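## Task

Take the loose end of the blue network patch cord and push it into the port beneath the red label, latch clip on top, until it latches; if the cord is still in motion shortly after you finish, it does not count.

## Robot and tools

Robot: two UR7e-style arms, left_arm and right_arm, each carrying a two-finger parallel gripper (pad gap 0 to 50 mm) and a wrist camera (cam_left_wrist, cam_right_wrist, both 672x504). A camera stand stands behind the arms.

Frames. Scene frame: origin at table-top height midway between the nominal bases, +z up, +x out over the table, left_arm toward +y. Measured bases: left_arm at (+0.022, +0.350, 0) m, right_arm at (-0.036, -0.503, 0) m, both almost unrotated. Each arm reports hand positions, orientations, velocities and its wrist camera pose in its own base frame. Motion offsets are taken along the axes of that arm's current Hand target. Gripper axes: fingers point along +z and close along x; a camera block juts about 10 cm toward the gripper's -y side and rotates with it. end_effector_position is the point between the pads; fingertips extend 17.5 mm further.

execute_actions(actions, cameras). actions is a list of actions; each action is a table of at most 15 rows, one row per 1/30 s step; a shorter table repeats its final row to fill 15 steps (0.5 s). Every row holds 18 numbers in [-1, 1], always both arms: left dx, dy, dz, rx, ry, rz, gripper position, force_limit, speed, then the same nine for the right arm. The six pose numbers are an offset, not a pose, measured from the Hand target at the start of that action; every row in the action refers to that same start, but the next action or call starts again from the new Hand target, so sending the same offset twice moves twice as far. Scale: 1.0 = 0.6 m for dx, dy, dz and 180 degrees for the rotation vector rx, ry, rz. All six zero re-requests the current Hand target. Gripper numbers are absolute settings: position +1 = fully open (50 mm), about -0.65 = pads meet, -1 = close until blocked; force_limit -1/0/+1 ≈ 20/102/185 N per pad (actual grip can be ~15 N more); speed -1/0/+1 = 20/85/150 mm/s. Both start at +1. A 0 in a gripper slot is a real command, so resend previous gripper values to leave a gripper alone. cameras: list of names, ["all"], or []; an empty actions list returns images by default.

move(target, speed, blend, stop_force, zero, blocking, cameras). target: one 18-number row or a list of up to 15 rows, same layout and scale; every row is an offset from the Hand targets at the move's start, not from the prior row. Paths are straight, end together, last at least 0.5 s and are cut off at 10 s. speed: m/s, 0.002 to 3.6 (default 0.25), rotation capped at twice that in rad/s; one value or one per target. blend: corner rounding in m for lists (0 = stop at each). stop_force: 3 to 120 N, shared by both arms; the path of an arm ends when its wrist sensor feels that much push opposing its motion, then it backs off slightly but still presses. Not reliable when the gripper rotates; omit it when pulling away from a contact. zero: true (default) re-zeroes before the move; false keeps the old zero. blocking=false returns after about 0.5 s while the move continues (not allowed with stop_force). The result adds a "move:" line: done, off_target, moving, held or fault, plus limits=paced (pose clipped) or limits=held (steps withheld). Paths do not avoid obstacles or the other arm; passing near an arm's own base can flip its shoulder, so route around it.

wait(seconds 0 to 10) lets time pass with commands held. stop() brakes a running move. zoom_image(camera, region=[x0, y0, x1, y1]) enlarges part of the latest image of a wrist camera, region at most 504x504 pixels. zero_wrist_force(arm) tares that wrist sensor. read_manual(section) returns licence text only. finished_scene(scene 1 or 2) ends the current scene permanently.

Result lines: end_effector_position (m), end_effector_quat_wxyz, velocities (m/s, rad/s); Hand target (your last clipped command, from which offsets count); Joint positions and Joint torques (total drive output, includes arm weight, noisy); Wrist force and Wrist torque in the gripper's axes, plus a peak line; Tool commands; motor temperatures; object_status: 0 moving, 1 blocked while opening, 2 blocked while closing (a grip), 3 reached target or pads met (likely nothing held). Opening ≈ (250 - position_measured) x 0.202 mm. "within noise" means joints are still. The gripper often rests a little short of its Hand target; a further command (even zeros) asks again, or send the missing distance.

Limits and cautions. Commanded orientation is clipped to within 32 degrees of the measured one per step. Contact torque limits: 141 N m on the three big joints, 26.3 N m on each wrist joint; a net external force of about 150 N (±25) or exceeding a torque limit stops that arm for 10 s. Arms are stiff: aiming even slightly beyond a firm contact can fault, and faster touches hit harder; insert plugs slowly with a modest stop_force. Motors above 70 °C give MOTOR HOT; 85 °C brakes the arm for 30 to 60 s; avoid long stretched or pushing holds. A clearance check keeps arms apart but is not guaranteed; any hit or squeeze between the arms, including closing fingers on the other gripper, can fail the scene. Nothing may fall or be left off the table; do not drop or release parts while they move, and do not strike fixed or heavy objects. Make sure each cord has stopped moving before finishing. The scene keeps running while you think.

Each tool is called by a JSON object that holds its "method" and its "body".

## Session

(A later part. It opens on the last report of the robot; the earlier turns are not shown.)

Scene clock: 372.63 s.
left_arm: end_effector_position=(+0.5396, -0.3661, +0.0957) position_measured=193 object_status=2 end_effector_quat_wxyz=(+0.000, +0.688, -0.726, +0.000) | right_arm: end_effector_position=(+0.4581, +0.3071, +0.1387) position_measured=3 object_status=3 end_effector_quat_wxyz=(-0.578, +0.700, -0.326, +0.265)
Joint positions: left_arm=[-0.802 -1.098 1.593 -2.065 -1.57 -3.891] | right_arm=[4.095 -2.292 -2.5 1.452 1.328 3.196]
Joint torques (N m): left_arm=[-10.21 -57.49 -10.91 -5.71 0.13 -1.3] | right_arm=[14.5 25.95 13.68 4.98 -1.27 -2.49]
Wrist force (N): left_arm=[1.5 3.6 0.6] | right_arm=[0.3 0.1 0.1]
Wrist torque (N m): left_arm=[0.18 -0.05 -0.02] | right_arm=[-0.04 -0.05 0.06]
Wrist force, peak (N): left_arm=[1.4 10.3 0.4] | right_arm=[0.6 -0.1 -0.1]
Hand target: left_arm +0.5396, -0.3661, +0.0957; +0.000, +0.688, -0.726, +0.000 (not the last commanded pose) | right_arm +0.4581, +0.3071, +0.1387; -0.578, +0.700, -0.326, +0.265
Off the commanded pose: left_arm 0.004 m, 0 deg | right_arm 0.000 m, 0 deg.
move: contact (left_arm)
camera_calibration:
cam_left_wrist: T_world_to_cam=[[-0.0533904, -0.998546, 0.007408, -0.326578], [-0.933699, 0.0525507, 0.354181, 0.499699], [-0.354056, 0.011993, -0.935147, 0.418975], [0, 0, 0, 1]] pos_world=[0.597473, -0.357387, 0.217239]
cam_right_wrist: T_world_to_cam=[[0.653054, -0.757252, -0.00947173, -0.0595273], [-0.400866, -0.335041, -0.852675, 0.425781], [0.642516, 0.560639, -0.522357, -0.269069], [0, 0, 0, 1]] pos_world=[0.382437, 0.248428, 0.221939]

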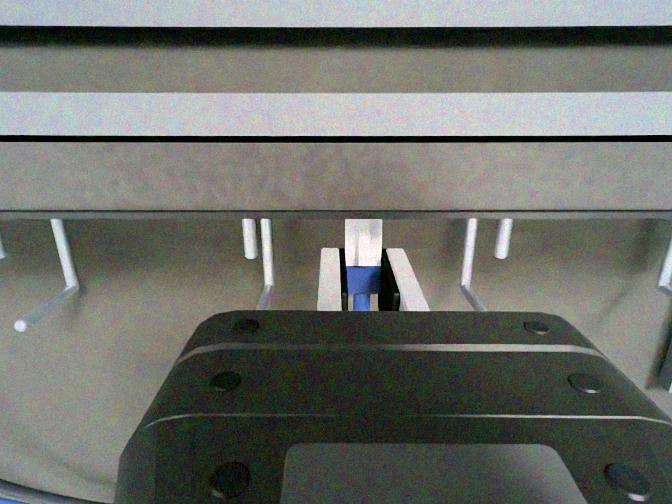

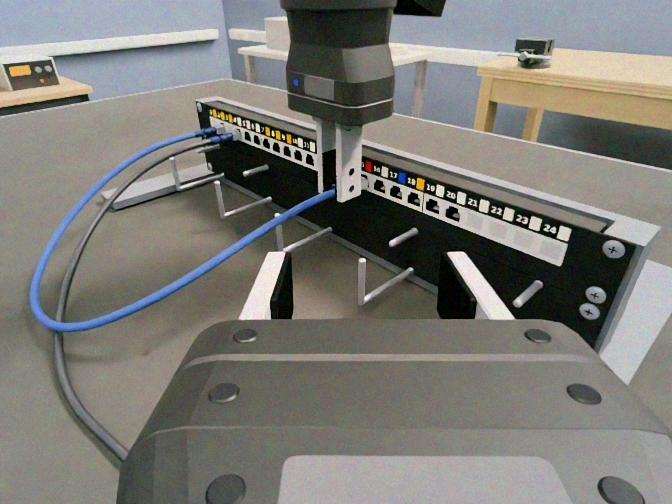

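{"method": "move", "body": {"target": [[0,0.002,0,0,0,0,-1,-0.5,-0.7,0,0,0,0,0,0,1,1,1],[0.0008,0.002,0.0003,0,0,0,-1,-0.5,-0.7,0,0,0,0,0,0,1,1,1]], "speed": 0.01}}

{"method": "move", "body": {"target": [0,-0.01,0,0,0,0,-1,-0.5,-0.7,0,0,0,0,0,0,1,1,1], "speed": 0.008, "stop_force": 5, "cameras": ["cam_right_wrist"]}}

{"method": "zoom_image", "body": {"camera": "cam_right_wrist", "region": [345, 160, 385, 200]}}

Scene clock: 378.77 s.
left_arm: end_effector_position=(+0.5383, -0.3664, +0.0955) position_measured=193 object_status=2 end_effector_quat_wxyz=(+0.000, +0.688, -0.726, +0.000) | right_arm: end_effector_position=(+0.4581, +0.3071, +0.1387) position_measured=3 object_status=3 end_effector_quat_wxyz=(-0.578, +0.700, -0.326, +0.265)
Joint positions: left_arm=[-0.804 -1.1 1.596 -2.066 -1.57 -3.892] | right_arm=[4.095 -2.292 -2.5 1.452 1.328 3.196]
Joint torques (N m): left_arm=[-12.14 -36.81 -30.79 -5.44 -0.01 -1.47] | right_arm=[15.07 26.67 13.85 4.94 -1.45 -2.36]
Wrist force (N): left_arm=[0.5 0.6 0.0] | right_arm=[0.4 0.0 -0.1]
Wrist torque (N m): left_arm=[0.13 -0.09 0.06] | right_arm=[-0.04 -0.07 0.06]
Wrist force, peak (N): left_arm=[1.5 4.2 0.6] | right_arm=[0.6 0.1 0.0]
Hand target: left_arm +0.5384, -0.3665, +0.0955; +0.000, +0.688, -0.726, +0.000 | right_arm +0.4581, +0.3071, +0.1387; -0.578, +0.700, -0.326, +0.265
Off the commanded pose: left_arm 0.000 m, 0 deg | right_arm 0.000 m, 0 deg.
move: done

Scene clock: 380.73 s.
left_arm: end_effector_position=(+0.5440, -0.3668, +0.0955) position_measured=193 object_status=2 end_effector_quat_wxyz=(+0.000, +0.688, -0.726, +0.000) | right_arm: end_effector_position=(+0.4581, +0.3071, +0.1387) position_measured=3 object_status=3 end_effector_quat_wxyz=(-0.578, +0.700, -0.326, +0.265)
Joint positions: left_arm=[-0.798 -1.089 1.58 -2.061 -1.57 -3.887] | right_arm=[4.095 -2.292 -2.5 1.452 1.328 3.196]
Joint torques (N m): left_arm=[-8.24 -55.98 -10.24 -4.98 0.45 -1.15] | right_arm=[15.44 25.91 14.2 5.01 -1.52 -2.29]
Wrist force (N): left_arm=[4.0 2.6 -0.5] | right_arm=[0.3 0.1 0.0]
Wrist torque (N m): left_arm=[0.23 -0.02 0.03] | right_arm=[-0.03 -0.04 0.06]
Wrist force, peak (N): left_arm=[3.0 6.4 0.3] | right_arm=[0.6 0.2 -0.2]
Hand target: left_arm +0.5440, -0.3668, +0.0955; +0.000, +0.688, -0.726, +0.000 | right_arm +0.4581, +0.3071, +0.1387; -0.578, +0.700, -0.326, +0.265
Off the commanded pose: left_arm 0.000 m, 0 deg | right_arm 0.000 m, 0 deg.
move: contact (left_arm)
camera_calibration:
cam_right_wrist: T_world_to_cam=[[0.653054, -0.757252, -0.00947173, -0.0595273], [-0.400866, -0.335041, -0.852675, 0.425781], [0.642516, 0.560639, -0.522357, -0.269069], [0, 0, 0, 1]] pos_world=[0.382437, 0.248428, 0.221939]
Images, in order (width x height): cam_right_wrist 672x504.

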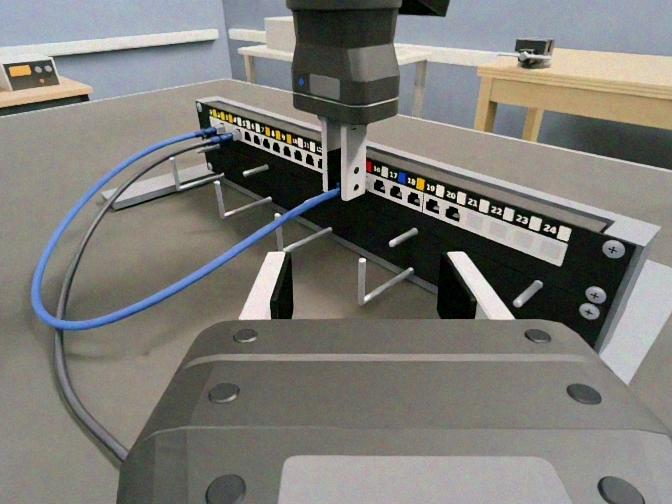

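Scaled by 12.600 from the camera's 672x504 image, which has a finer 960x720 frame.

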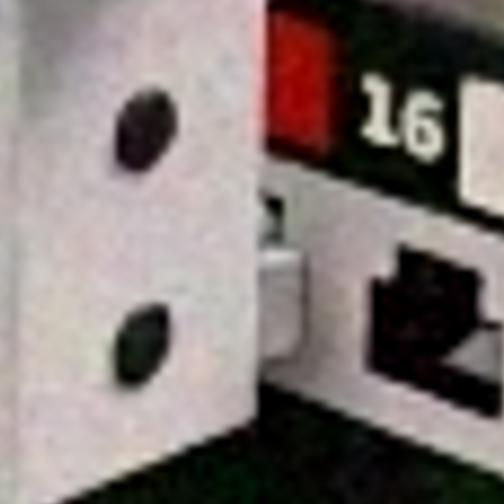

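{"method": "move", "body": {"target": [[0.0008,0.0005,0.0002,0,0,0,-1,-0.5,-0.7,0,0,0,0,0,0,1,1,1]], "speed": 0.01}}

{"method": "move", "body": {"target": [0,-0.02,0,0,0,0,-1,-0.5,-0.7,0,0,0,0,0,0,1,1,1], "speed": 0.008, "stop_force": 10, "cameras": ["cam_right_wrist"]}}

{"method": "zoom_image", "body": {"camera": "cam_right_wrist", "region": [335, 150, 385, 210]}}

Scene clock: 386.53 s.
left_arm: end_effector_position=(+0.5437, -0.3673, +0.0954) position_measured=193 object_status=2 end_effector_quat_wxyz=(+0.000, +0.688, -0.726, +0.000) | right_arm: end_effector_position=(+0.4581, +0.3071, +0.1387) position_measured=3 object_status=3 end_effector_quat_wxyz=(-0.578, +0.700, -0.326, +0.265)
Joint positions: left_arm=[-0.799 -1.089 1.58 -2.061 -1.57 -3.887] | right_arm=[4.095 -2.292 -2.5 1.452 1.328 3.196]
Joint torques (N m): left_arm=[-12.79 -42.05 -10.99 -5.4 0.47 -1.32] | right_arm=[15.43 27.1 14.27 5.03 -1.27 -2.27]
Wrist force (N): left_arm=[-0.9 -2.1 -0.4] | right_arm=[0.3 0.1 -0.2]
Wrist torque (N m): left_arm=[0.06 -0.11 -0.01] | right_arm=[-0.04 -0.04 0.06]
Wrist force, peak (N): left_arm=[4.0 2.9 0.4] | right_arm=[0.5 0.3 -0.2]
Hand target: left_arm +0.5437, -0.3673, +0.0954; +0.000, +0.688, -0.726, +0.000 | right_arm +0.4581, +0.3071, +0.1387; -0.578, +0.700, -0.326, +0.265
Off the commanded pose: left_arm 0.000 m, 0 deg | right_arm 0.000 m, 0 deg.
move: done

Scene clock: 388.17 s.
left_arm: end_effector_position=(+0.5473, -0.3675, +0.0954) position_measured=193 object_status=2 end_effector_quat_wxyz=(+0.000, +0.688, -0.726, +0.000) | right_arm: end_effector_position=(+0.4581, +0.3071, +0.1387) position_measured=3 object_status=3 end_effector_quat_wxyz=(-0.578, +0.700, -0.326, +0.265)
Joint positions: left_arm=[-0.795 -1.083 1.57 -2.057 -1.57 -3.884] | right_arm=[4.095 -2.292 -2.5 1.452 1.328 3.196]
Joint torques (N m): left_arm=[-12.42 -57.47 -10.79 -4.86 0.86 -1.09] | right_arm=[15.09 26.46 13.43 4.98 -1.49 -2.36]
Wrist force (N): left_arm=[0.5 -0.3 -0.3] | right_arm=[0.3 0.0 0.0]
Wrist torque (N m): left_arm=[0.16 -0.06 -0.04] | right_arm=[-0.05 -0.05 0.06]
Wrist force, peak (N): left_arm=[0.1 8.7 0.0] | right_arm=[0.5 0.0 -0.1]
Hand target: left_arm +0.5473, -0.3675, +0.0954; +0.000, +0.688, -0.726, +0.000 (not the last commanded pose) | right_arm +0.4581, +0.3071, +0.1387; -0.578, +0.700, -0.326, +0.265
Off the commanded pose: left_arm 0.008 m, 0 deg | right_arm 0.000 m, 0 deg.
move: contact (left_arm)
camera_calibration:
cam_right_wrist: T_world_to_cam=[[0.653054, -0.757252, -0.00947173, -0.0595273], [-0.400866, -0.335041, -0.852675, 0.425781], [0.642516, 0.560639, -0.522357, -0.269069], [0, 0, 0, 1]] pos_world=[0.382437, 0.248428, 0.221939]
Images, in order (width x height): cam_right_wrist 672x504.

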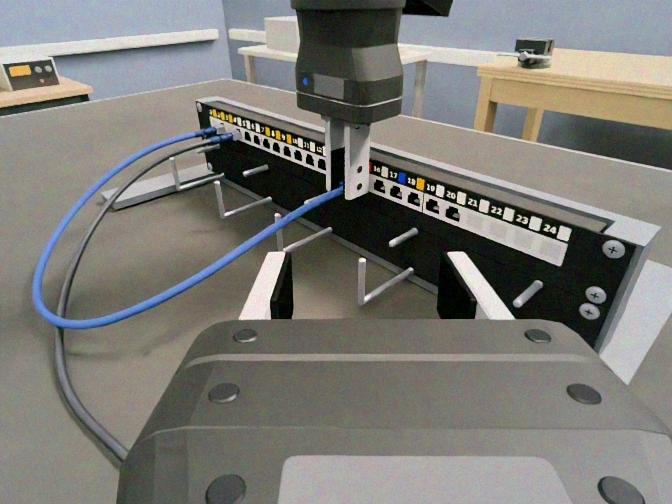

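Scaled by 8.400 from the camera's 672x504 image, which has a finer 960x720 frame.

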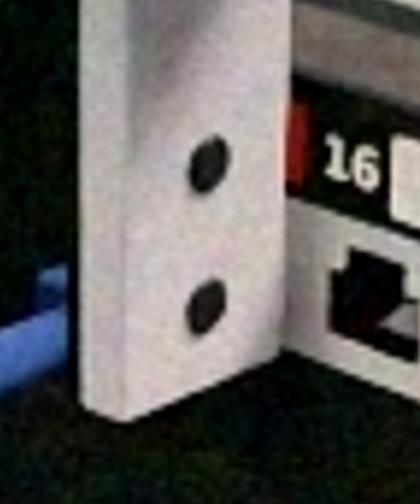

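{"method": "move", "body": {"target": [0,-0.014,0,0,0,0,-1,-0.5,-0.7,0,0,0,0,0,0,1,1,1], "speed": 0.008, "stop_force": 22, "cameras": ["cam_left_wrist","cam_right_wrist"]}}

{"method": "zoom_image", "body": {"camera": "cam_right_wrist", "region": [335, 150, 385, 210]}}

{"method": "zoom_image", "body": {"camera": "cam_left_wrist", "region": [280, 190, 450, 320]}}

Scene clock: 393.23 s.
left_arm: end_effector_position=(+0.5490, -0.3676, +0.0953) position_measured=193 object_status=2 end_effector_quat_wxyz=(+0.000, +0.688, -0.726, +0.000) | right_arm: end_effector_position=(+0.4581, +0.3071, +0.1387) position_measured=3 object_status=3 end_effector_quat_wxyz=(-0.578, +0.700, -0.326, +0.265)
Joint positions: left_arm=[-0.794 -1.08 1.564 -2.055 -1.57 -3.882] | right_arm=[4.095 -2.292 -2.5 1.452 1.328 3.196]
Joint torques (N m): left_arm=[-7.09 -56.96 -15.98 -7.73 4.76 -1.36] | right_arm=[14.6 26.91 13.75 5.04 -1.4 -2.42]
Wrist force (N): left_arm=[-1.8 19.5 -2.7] | right_arm=[0.3 0.0 0.0]
Wrist torque (N m): left_arm=[0.60 -0.12 -0.07] | right_arm=[-0.05 -0.04 0.06]
Wrist force, peak (N): left_arm=[-2.6 26.7 -3.9] | right_arm=[0.6 0.2 -0.1]
Hand target: left_arm +0.5490, -0.3676, +0.0953; +0.000, +0.688, -0.726, +0.000 (not the last commanded pose) | right_arm +0.4581, +0.3071, +0.1387; -0.578, +0.700, -0.326, +0.265
Off the commanded pose: left_arm 0.007 m, 0 deg | right_arm 0.000 m, 0 deg.
move: contact (left_arm)
camera_calibration:
cam_left_wrist: T_world_to_cam=[[-0.0535186, -0.99854, 0.00734965, -0.327578], [-0.933692, 0.0526499, 0.354186, 0.508697], [-0.354056, 0.0120932, -0.935146, 0.422078], [0, 0, 0, 1]] pos_world=[0.606873, -0.358987, 0.216939]
cam_right_wrist: T_world_to_cam=[[0.653054, -0.757252, -0.00947173, -0.0595273], [-0.400866, -0.335041, -0.852675, 0.425781], [0.642516, 0.560639, -0.522357, -0.269069], [0, 0, 0, 1]] pos_world=[0.382437, 0.248428, 0.221939]

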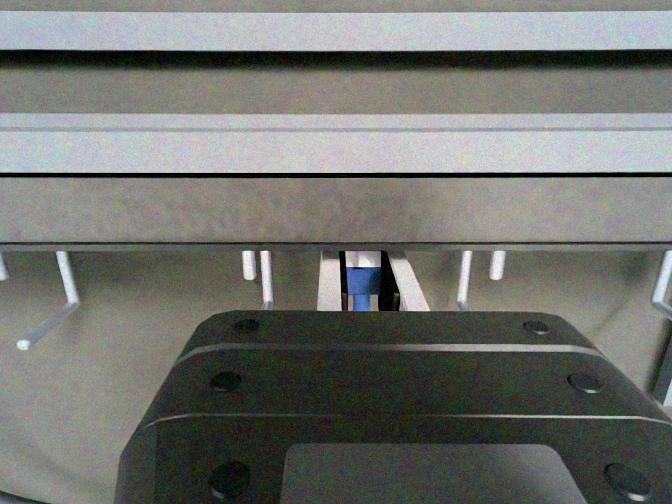

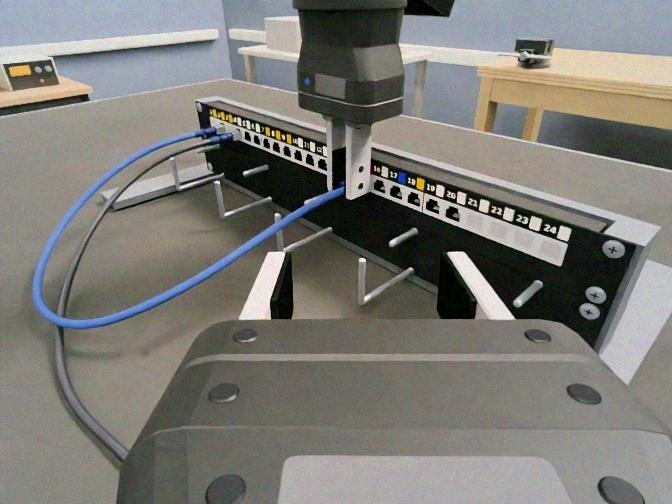

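Scaled by 8.400 from the camera's 672x504 image, which has a finer 960x720 frame.

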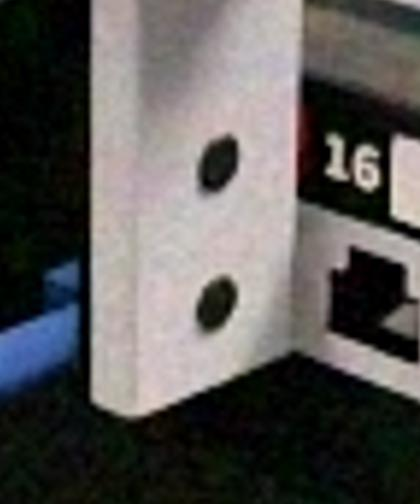

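Scaled by 2.965 from the camera's 672x504 image, which has a finer 960x720 frame.

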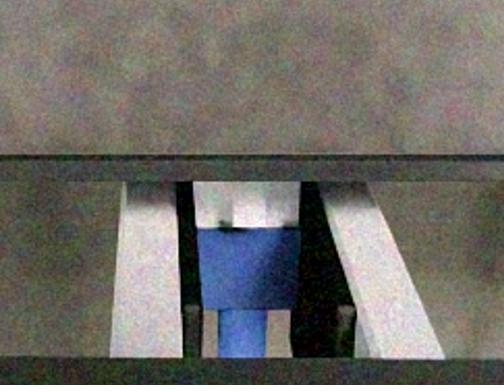

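{"method": "move", "body": {"target": [0,-0.01,0,0,0,0,-1,-0.5,-0.7,0,0,0,0,0,0,1,1,1], "speed": 0.006, "stop_force": 40, "zero": false, "cameras": ["cam_left_wrist","cam_right_wrist"]}}

{"method": "zoom_image", "body": {"camera": "cam_right_wrist", "region": [335, 150, 385, 210]}}

{"method": "zoom_image", "body": {"camera": "cam_left_wrist", "region": [280, 190, 450, 320]}}

Scene clock: 404.67 s.
left_arm: end_effector_position=(+0.5550, -0.3679, +0.0953) position_measured=193 object_status=2 end_effector_quat_wxyz=(+0.000, +0.688, -0.726, +0.000) | right_arm: end_effector_position=(+0.4581, +0.3071, +0.1387) position_measured=3 object_status=3 end_effector_quat_wxyz=(-0.578, +0.700, -0.326, +0.265)
Joint positions: left_arm=[-0.787 -1.069 1.547 -2.049 -1.57 -3.876] | right_arm=[4.095 -2.292 -2.5 1.452 1.328 3.196]
Joint torques (N m): left_arm=[21.36 -38.44 -47.31 -5.57 7.36 1.41] | right_arm=[14.48 26.95 14.16 4.95 -1.45 -2.25]
Wrist force (N): left_arm=[0.6 33.9 -4.6] | right_arm=[0.2 0.0 0.0]
Wrist torque (N m): left_arm=[0.34 -0.05 -0.08] | right_arm=[-0.05 -0.03 0.06]
Wrist force, peak (N): left_arm=[-5.0 38.5 -5.1] | right_arm=[0.6 0.1 -0.1]
Hand target: left_arm +0.5550, -0.3679, +0.0953; +0.000, +0.688, -0.726, +0.000 | right_arm +0.4581, +0.3071, +0.1387; -0.578, +0.700, -0.326, +0.265
Off the commanded pose: left_arm 0.000 m, 0 deg | right_arm 0.000 m, 0 deg.
move: done
camera_calibration:
cam_left_wrist: T_world_to_cam=[[-0.0535518, -0.998539, 0.00726122, -0.327517], [-0.933657, 0.0526484, 0.354278, 0.514273], [-0.354143, 0.0121927, -0.935112, 0.424288], [0, 0, 0, 1]] pos_world=[0.612874, -0.359288, 0.216939]
cam_right_wrist: T_world_to_cam=[[0.653054, -0.757252, -0.00947173, -0.0595273], [-0.400866, -0.335041, -0.852675, 0.425781], [0.642516, 0.560639, -0.522357, -0.269069], [0, 0, 0, 1]] pos_world=[0.382437, 0.248428, 0.221939]

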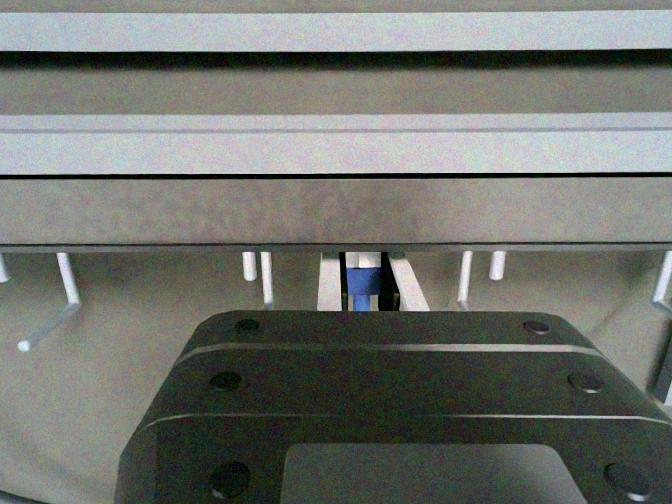

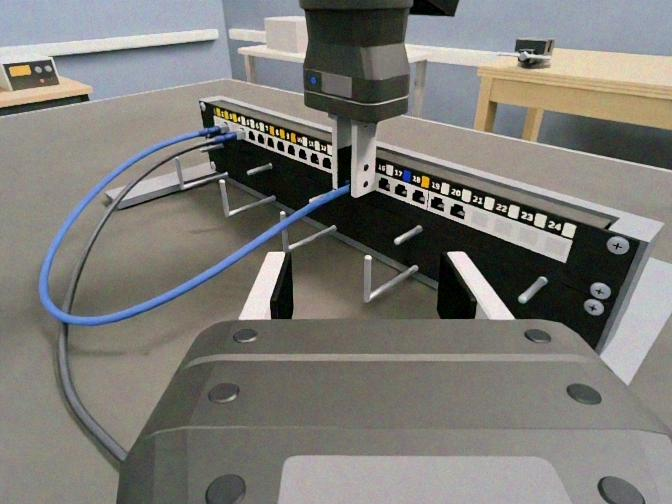

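Scaled by 8.400 from the camera's 672x504 image, which has a finer 960x720 frame.

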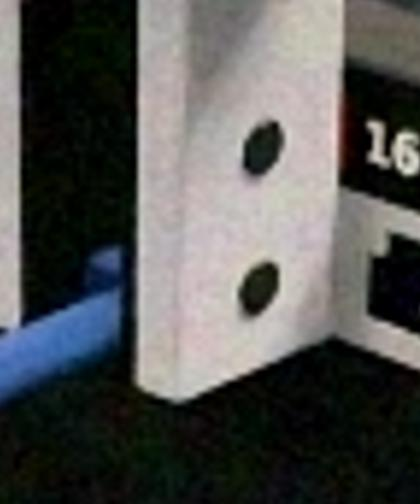

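Scaled by 2.965 from the camera's 672x504 image, which has a finer 960x720 frame.

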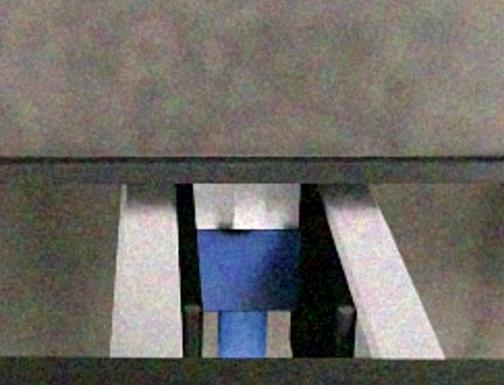

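{"method": "zoom_image", "body": {"camera": "cam_right_wrist", "region": [190, 100, 260, 160]}}

Scaled by 7.200 from the camera's 672x504 image, which has a finer 960x720 frame.

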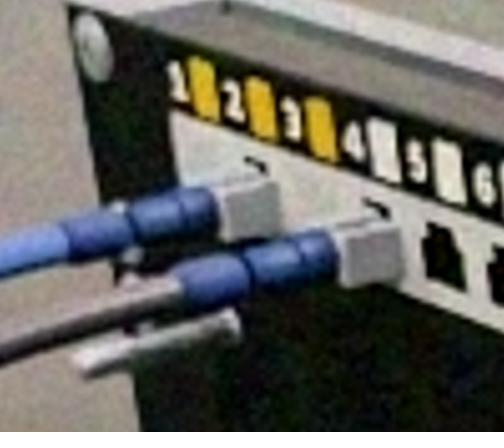

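{"method": "move", "body": {"target": [0,0.01,0,0,0,0,-1,-0.5,-0.7,0,0,0,0,0,0,1,1,1], "speed": 0.004, "stop_force": 10, "zero": false, "cameras": ["cam_left_wrist","cam_right_wrist"]}}

{"method": "zoom_image", "body": {"camera": "cam_left_wrist", "region": [280, 190, 450, 320]}}

{"method": "zoom_image", "body": {"camera": "cam_right_wrist", "region": [335, 150, 385, 210]}}

Scene clock: 418.87 s.
left_arm: end_effector_position=(+0.5526, -0.3677, +0.0954) position_measured=193 object_status=2 end_effector_quat_wxyz=(-0.001, +0.688, -0.726, +0.000) | right_arm: end_effector_position=(+0.4581, +0.3071, +0.1387) position_measured=3 object_status=3 end_effector_quat_wxyz=(-0.578, +0.700, -0.326, +0.265)
Joint positions: left_arm=[-0.79 -1.073 1.554 -2.052 -1.57 -3.878] | right_arm=[4.095 -2.292 -2.5 1.452 1.328 3.196]
Joint torques (N m): left_arm=[7.42 -36.91 -33.13 1.36 0.11 1.32] | right_arm=[14.98 26.96 14.35 4.9 -1.46 -2.26]
Wrist force (N): left_arm=[0.1 -10.8 -1.6] | right_arm=[0.4 0.0 -0.2]
Wrist torque (N m): left_arm=[-0.07 -0.19 0.06] | right_arm=[-0.05 -0.06 0.06]
Wrist force, peak (N): left_arm=[0.9 34.4 -3.7] | right_arm=[0.6 0.2 -0.1]
Hand target: left_arm +0.5526, -0.3677, +0.0954; -0.001, +0.688, -0.726, +0.000 (not the last commanded pose) | right_arm +0.4581, +0.3071, +0.1387; -0.578, +0.700, -0.326, +0.265
Off the commanded pose: left_arm 0.004 m, 0 deg | right_arm 0.000 m, 0 deg.
move: contact (left_arm)
camera_calibration:
cam_left_wrist: T_world_to_cam=[[-0.0535586, -0.998538, 0.00724584, -0.327439], [-0.933769, 0.0526532, 0.353983, 0.512154], [-0.353847, 0.0121929, -0.935224, 0.423278], [0, 0, 0, 1]] pos_world=[0.610472, -0.359088, 0.216939]
cam_right_wrist: T_world_to_cam=[[0.653054, -0.757252, -0.00947173, -0.0595273], [-0.400866, -0.335041, -0.852675, 0.425781], [0.642516, 0.560639, -0.522357, -0.269069], [0, 0, 0, 1]] pos_world=[0.382437, 0.248428, 0.221939]

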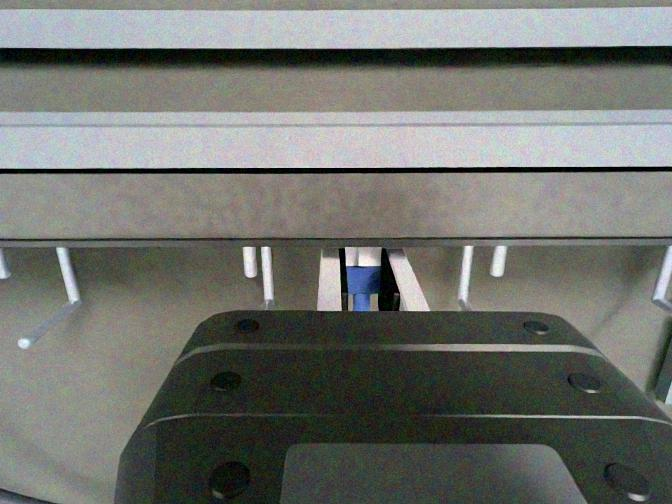

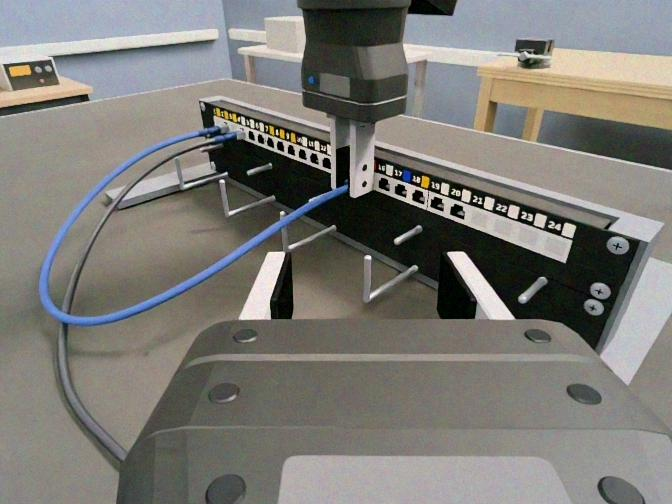

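Scaled by 2.965 from the camera's 672x504 image, which has a finer 960x720 frame.

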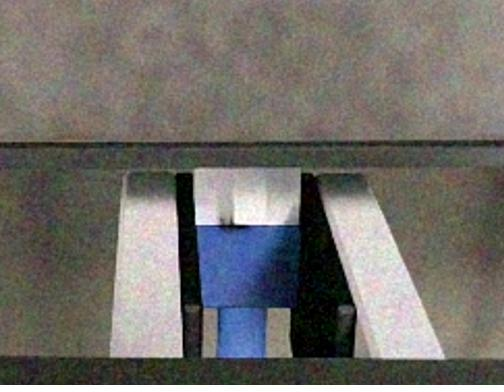

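Scaled by 8.400 from the camera's 672x504 image, which has a finer 960x720 frame.

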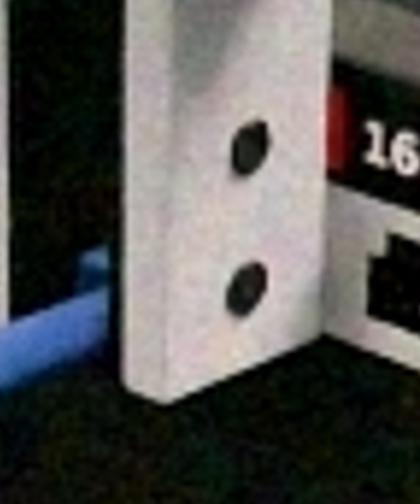

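{"method": "move", "body": {"target": [0,0.008,0,0,0,0,-1,-0.5,-0.7,0,0,0,0,0,0,1,1,1], "speed": 0.004, "stop_force": 20, "zero": false, "cameras": ["cam_left_wrist","cam_right_wrist"]}}

{"method": "zoom_image", "body": {"camera": "cam_left_wrist", "region": [280, 190, 450, 320]}}

{"method": "zoom_image", "body": {"camera": "cam_right_wrist", "region": [335, 150, 385, 210]}}

Scene clock: 423.83 s.
left_arm: end_effector_position=(+0.5522, -0.3676, +0.0954) position_measured=193 object_status=2 end_effector_quat_wxyz=(-0.001, +0.688, -0.726, +0.000) | right_arm: end_effector_position=(+0.4581, +0.3071, +0.1387) position_measured=3 object_status=3 end_effector_quat_wxyz=(-0.578, +0.700, -0.326, +0.265)
Joint positions: left_arm=[-0.79 -1.074 1.556 -2.052 -1.57 -3.879] | right_arm=[4.095 -2.292 -2.5 1.452 1.328 3.196]
Joint torques (N m): left_arm=[5.22 -34.88 -31.13 2.83 -4.47 1.32] | right_arm=[15.22 26.79 13.68 4.98 -1.38 -2.22]
Wrist force (N): left_arm=[1.6 -19.7 -2.7] | right_arm=[0.4 0.1 0.1]
Wrist torque (N m): left_arm=[-0.13 -0.14 0.09] | right_arm=[-0.03 -0.06 0.06]
Wrist force, peak (N): left_arm=[2.7 -23.6 -2.7] | right_arm=[0.6 0.0 0.1]
Hand target: left_arm +0.5522, -0.3676, +0.0954; -0.001, +0.688, -0.726, +0.000 (not the last commanded pose) | right_arm +0.4581, +0.3071, +0.1387; -0.578, +0.700, -0.326, +0.265
Off the commanded pose: left_arm 0.004 m, 0 deg | right_arm 0.000 m, 0 deg.
move: contact (left_arm)
camera_calibration:
cam_left_wrist: T_world_to_cam=[[-0.0533348, -0.99855, 0.00726242, -0.327506], [-0.933814, 0.0524509, 0.353892, 0.511714], [-0.35376, 0.012093, -0.935258, 0.423147], [0, 0, 0, 1]] pos_world=[0.610071, -0.358988, 0.217038]
cam_right_wrist: T_world_to_cam=[[0.653054, -0.757252, -0.00947173, -0.0595273], [-0.400866, -0.335041, -0.852675, 0.425781], [0.642516, 0.560639, -0.522357, -0.269069], [0, 0, 0, 1]] pos_world=[0.382437, 0.248428, 0.221939]

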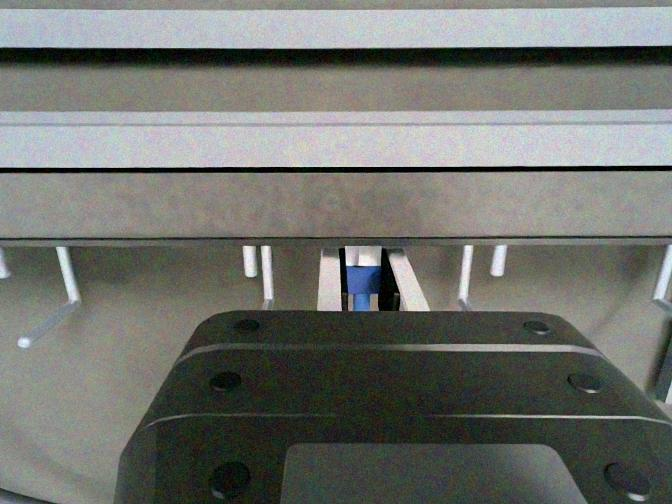

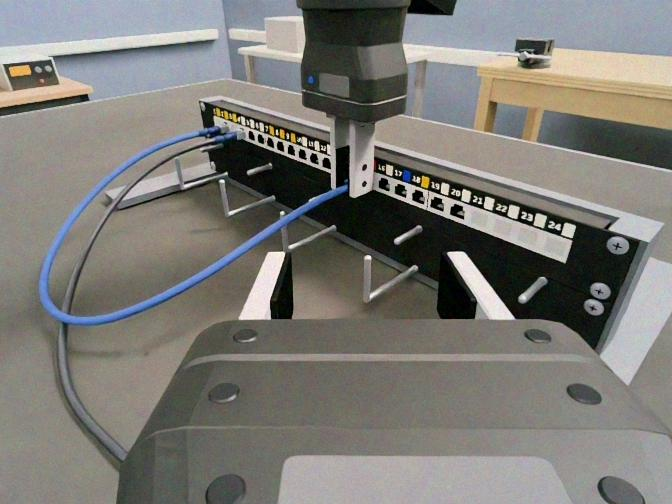

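Scaled by 2.965 from the camera's 672x504 image, which has a finer 960x720 frame.

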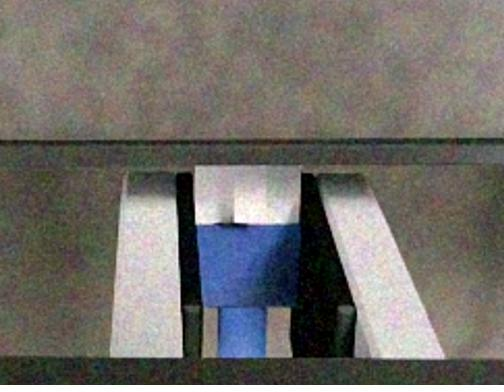

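Scaled by 8.400 from the camera's 672x504 image, which has a finer 960x720 frame.

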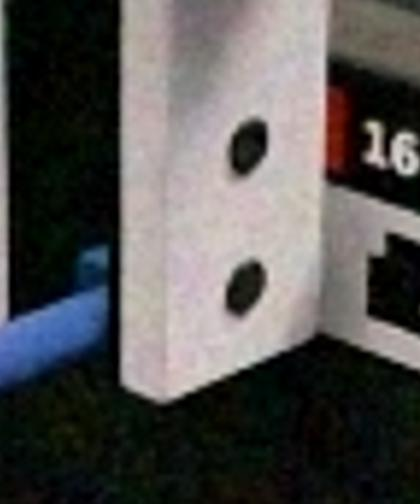

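{"method": "move", "body": {"target": [0,-0.007,0,0,0,0,-1,-0.5,-0.7,0,0,0,0,0,0,1,1,1], "speed": 0.004, "stop_force": 12, "zero": false}}

{"method": "move", "body": {"target": [0,0.0006,0,0,0,0,-1,-0.5,-0.7,0,0,0,0,0,0,1,1,1], "speed": 0.004}}

{"method": "move", "body": {"target": [0,0,0,0,0,0,-0.1,-0.5,-1,0,0,0,0,0,0,1,1,1]}}

{"method": "move", "body": {"target": [0,0,-0.15,0,0,0,-0.1,-0.5,-1,0,0,0,0,0,0,1,1,1], "speed": 0.06, "cameras": ["cam_left_wrist","cam_right_wrist"]}}

{"method": "zoom_image", "body": {"camera": "cam_right_wrist", "region": [300, 130, 400, 220]}}

Scene clock: 432.63 s.
left_arm: end_effector_position=(+0.5535, -0.3677, +0.0953) position_measured=193 object_status=2 end_effector_quat_wxyz=(-0.001, +0.688, -0.726, +0.000) | right_arm: end_effector_position=(+0.4581, +0.3071, +0.1387) position_measured=3 object_status=3 end_effector_quat_wxyz=(-0.578, +0.700, -0.326, +0.265)
Joint positions: left_arm=[-0.789 -1.071 1.551 -2.05 -1.57 -3.877] | right_arm=[4.095 -2.292 -2.5 1.452 1.328 3.196]
Joint torques (N m): left_arm=[-8.12 -58.06 -11.89 -5.55 1.4 -1.32] | right_arm=[15.75 27.35 14.06 4.93 -1.37 -2.12]
Wrist force (N): left_arm=[2.1 7.9 -0.3] | right_arm=[0.2 0.1 -0.1]
Wrist torque (N m): left_arm=[0.47 -0.02 -0.01] | right_arm=[-0.03 -0.03 0.06]
Wrist force, peak (N): left_arm=[1.5 -20.1 -2.3] | right_arm=[0.5 0.3 -0.2]
Hand target: left_arm +0.5535, -0.3677, +0.0953; -0.001, +0.688, -0.726, +0.000 (not the last commanded pose) | right_arm +0.4581, +0.3071, +0.1387; -0.578, +0.700, -0.326, +0.265
Off the commanded pose: left_arm 0.003 m, 0 deg | right_arm 0.000 m, 0 deg.
move: contact (left_arm)

Scene clock: 433.33 s.
left_arm: end_effector_position=(+0.5532, -0.3677, +0.0953) position_measured=193 object_status=2 end_effector_quat_wxyz=(-0.001, +0.688, -0.726, +0.000) | right_arm: end_effector_position=(+0.4581, +0.3071, +0.1387) position_measured=3 object_status=3 end_effector_quat_wxyz=(-0.578, +0.700, -0.326, +0.265)
Joint positions: left_arm=[-0.789 -1.072 1.552 -2.051 -1.57 -3.877] | right_arm=[4.095 -2.292 -2.5 1.452 1.328 3.196]
Joint torques (N m): left_arm=[-11.9 -56.56 -8.17 -4.04 1.51 -1.56] | right_arm=[14.42 26.85 13.25 4.96 -1.19 -1.87]
Wrist force (N): left_arm=[2.5 -3.8 -0.4] | right_arm=[0.3 -0.1 0.0]
Wrist torque (N m): left_arm=[0.19 -0.05 0.03] | right_arm=[-0.05 -0.05 0.06]
Wrist force, peak (N): left_arm=[2.4 7.9 -0.7] | right_arm=[0.5 0.1 -0.2]
Hand target: left_arm +0.5532, -0.3677, +0.0953; -0.001, +0.688, -0.726, +0.000 | right_arm +0.4581, +0.3071, +0.1387; -0.578, +0.700, -0.326, +0.265
Off the commanded pose: left_arm 0.000 m, 0 deg | right_arm 0.000 m, 0 deg.
move: done

Scene clock: 433.83 s.
left_arm: end_effector_position=(+0.5532, -0.3677, +0.0953) position_measured=167 object_status=3 end_effector_quat_wxyz=(-0.001, +0.688, -0.726, +0.000) | right_arm: end_effector_position=(+0.4581, +0.3071, +0.1387) position_measured=3 object_status=3 end_effector_quat_wxyz=(-0.578, +0.700, -0.326, +0.265)
Joint positions: left_arm=[-0.789 -1.072 1.553 -2.051 -1.57 -3.877] | right_arm=[4.095 -2.292 -2.5 1.452 1.328 3.196]
Joint torques (N m): left_arm=[-10.77 -57.69 -14.62 -4 1.38 -1.31] | right_arm=[15.25 26.92 14.3 4.91 -1.42 -2.04]
Wrist force (N): left_arm=[0.6 1.7 -0.1] | right_arm=[0.2 0.0 -0.1]
Wrist torque (N m): left_arm=[0.30 -0.11 -0.02] | right_arm=[-0.06 -0.03 0.05]
Wrist force, peak (N): left_arm=[2.5 -3.5 0.4] | right_arm=[0.5 0.1 0.0]
Hand target: left_arm +0.5532, -0.3677, +0.0953; -0.001, +0.688, -0.726, +0.000 | right_arm +0.4581, +0.3071, +0.1387; -0.578, +0.700, -0.326, +0.265
Off the commanded pose: left_arm 0.000 m, 0 deg | right_arm 0.000 m, 0 deg.
move: done

Scene clock: 435.77 s.
left_arm: end_effector_position=(+0.5531, -0.3678, +0.1853) position_measured=167 object_status=3 end_effector_quat_wxyz=(-0.001, +0.688, -0.726, +0.000) | right_arm: end_effector_position=(+0.4581, +0.3071, +0.1387) position_measured=3 object_status=3 end_effector_quat_wxyz=(-0.578, +0.700, -0.326, +0.265)
Joint positions: left_arm=[-0.789 -1.15 1.424 -1.844 -1.57 -3.878] | right_arm=[4.095 -2.292 -2.5 1.452 1.328 3.196]
Joint torques (N m): left_arm=[-11.55 -55.27 -39.89 -0.2 1.51 -1.42] | right_arm=[15.33 27.72 13.76 4.96 -1.21 -2.06]
Wrist force (N): left_arm=[0.3 1.6 0.1] | right_arm=[0.4 0.1 0.0]
Wrist torque (N m): left_arm=[0.28 -0.07 0.00] | right_arm=[-0.06 -0.06 0.06]
Wrist force, peak (N): left_arm=[0.1 1.6 1.2] | right_arm=[0.5 0.1 -0.1]
Hand target: left_arm +0.5531, -0.3678, +0.1853; -0.001, +0.688, -0.726, +0.000 | right_arm +0.4581, +0.3071, +0.1387; -0.578, +0.700, -0.326, +0.265
Off the commanded pose: left_arm 0.000 m, 0 deg | right_arm 0.000 m, 0 deg.
move: done
camera_calibration:
cam_left_wrist: T_world_to_cam=[[-0.0534607, -0.998544, 0.00722111, -0.328212], [-0.933695, 0.0525502, 0.354191, 0.480752], [-0.354055, 0.012193, -0.935145, 0.507672], [0, 0, 0, 1]] pos_world=[0.611073, -0.359188, 0.306839]
cam_right_wrist: T_world_to_cam=[[0.653054, -0.757252, -0.00947173, -0.0595273], [-0.400866, -0.335041, -0.852675, 0.425781], [0.642516, 0.560639, -0.522357, -0.269069], [0, 0, 0, 1]] pos_world=[0.382437, 0.248428, 0.221939]

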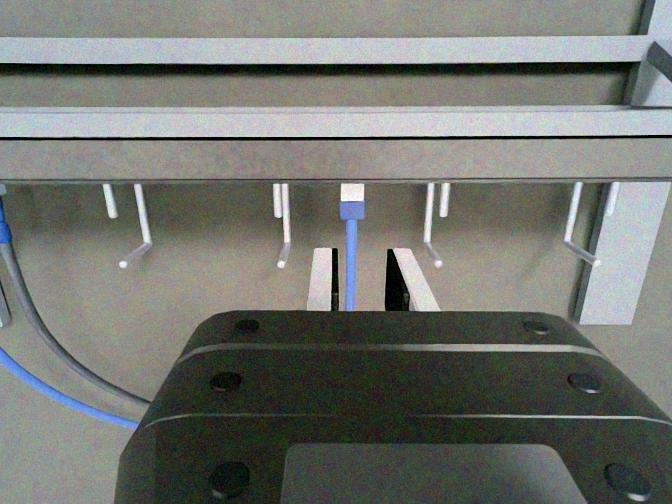

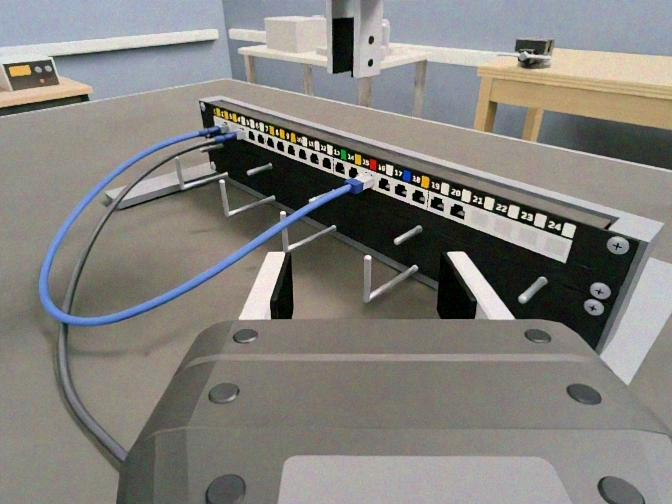

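Scaled by 5.040 from the camera's 672x504 image, which has a finer 960x720 frame.

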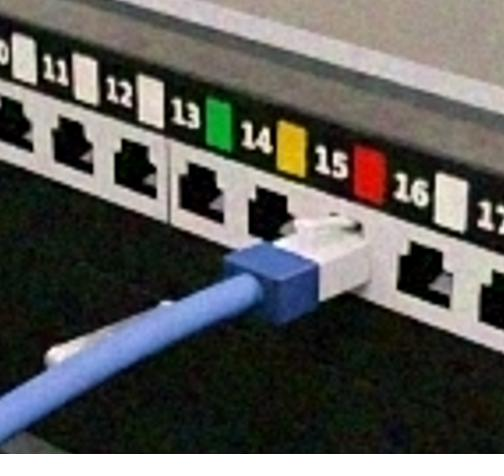

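{"method": "finished_scene", "body": {"scene": 1}}

The scene is finished: the task was done.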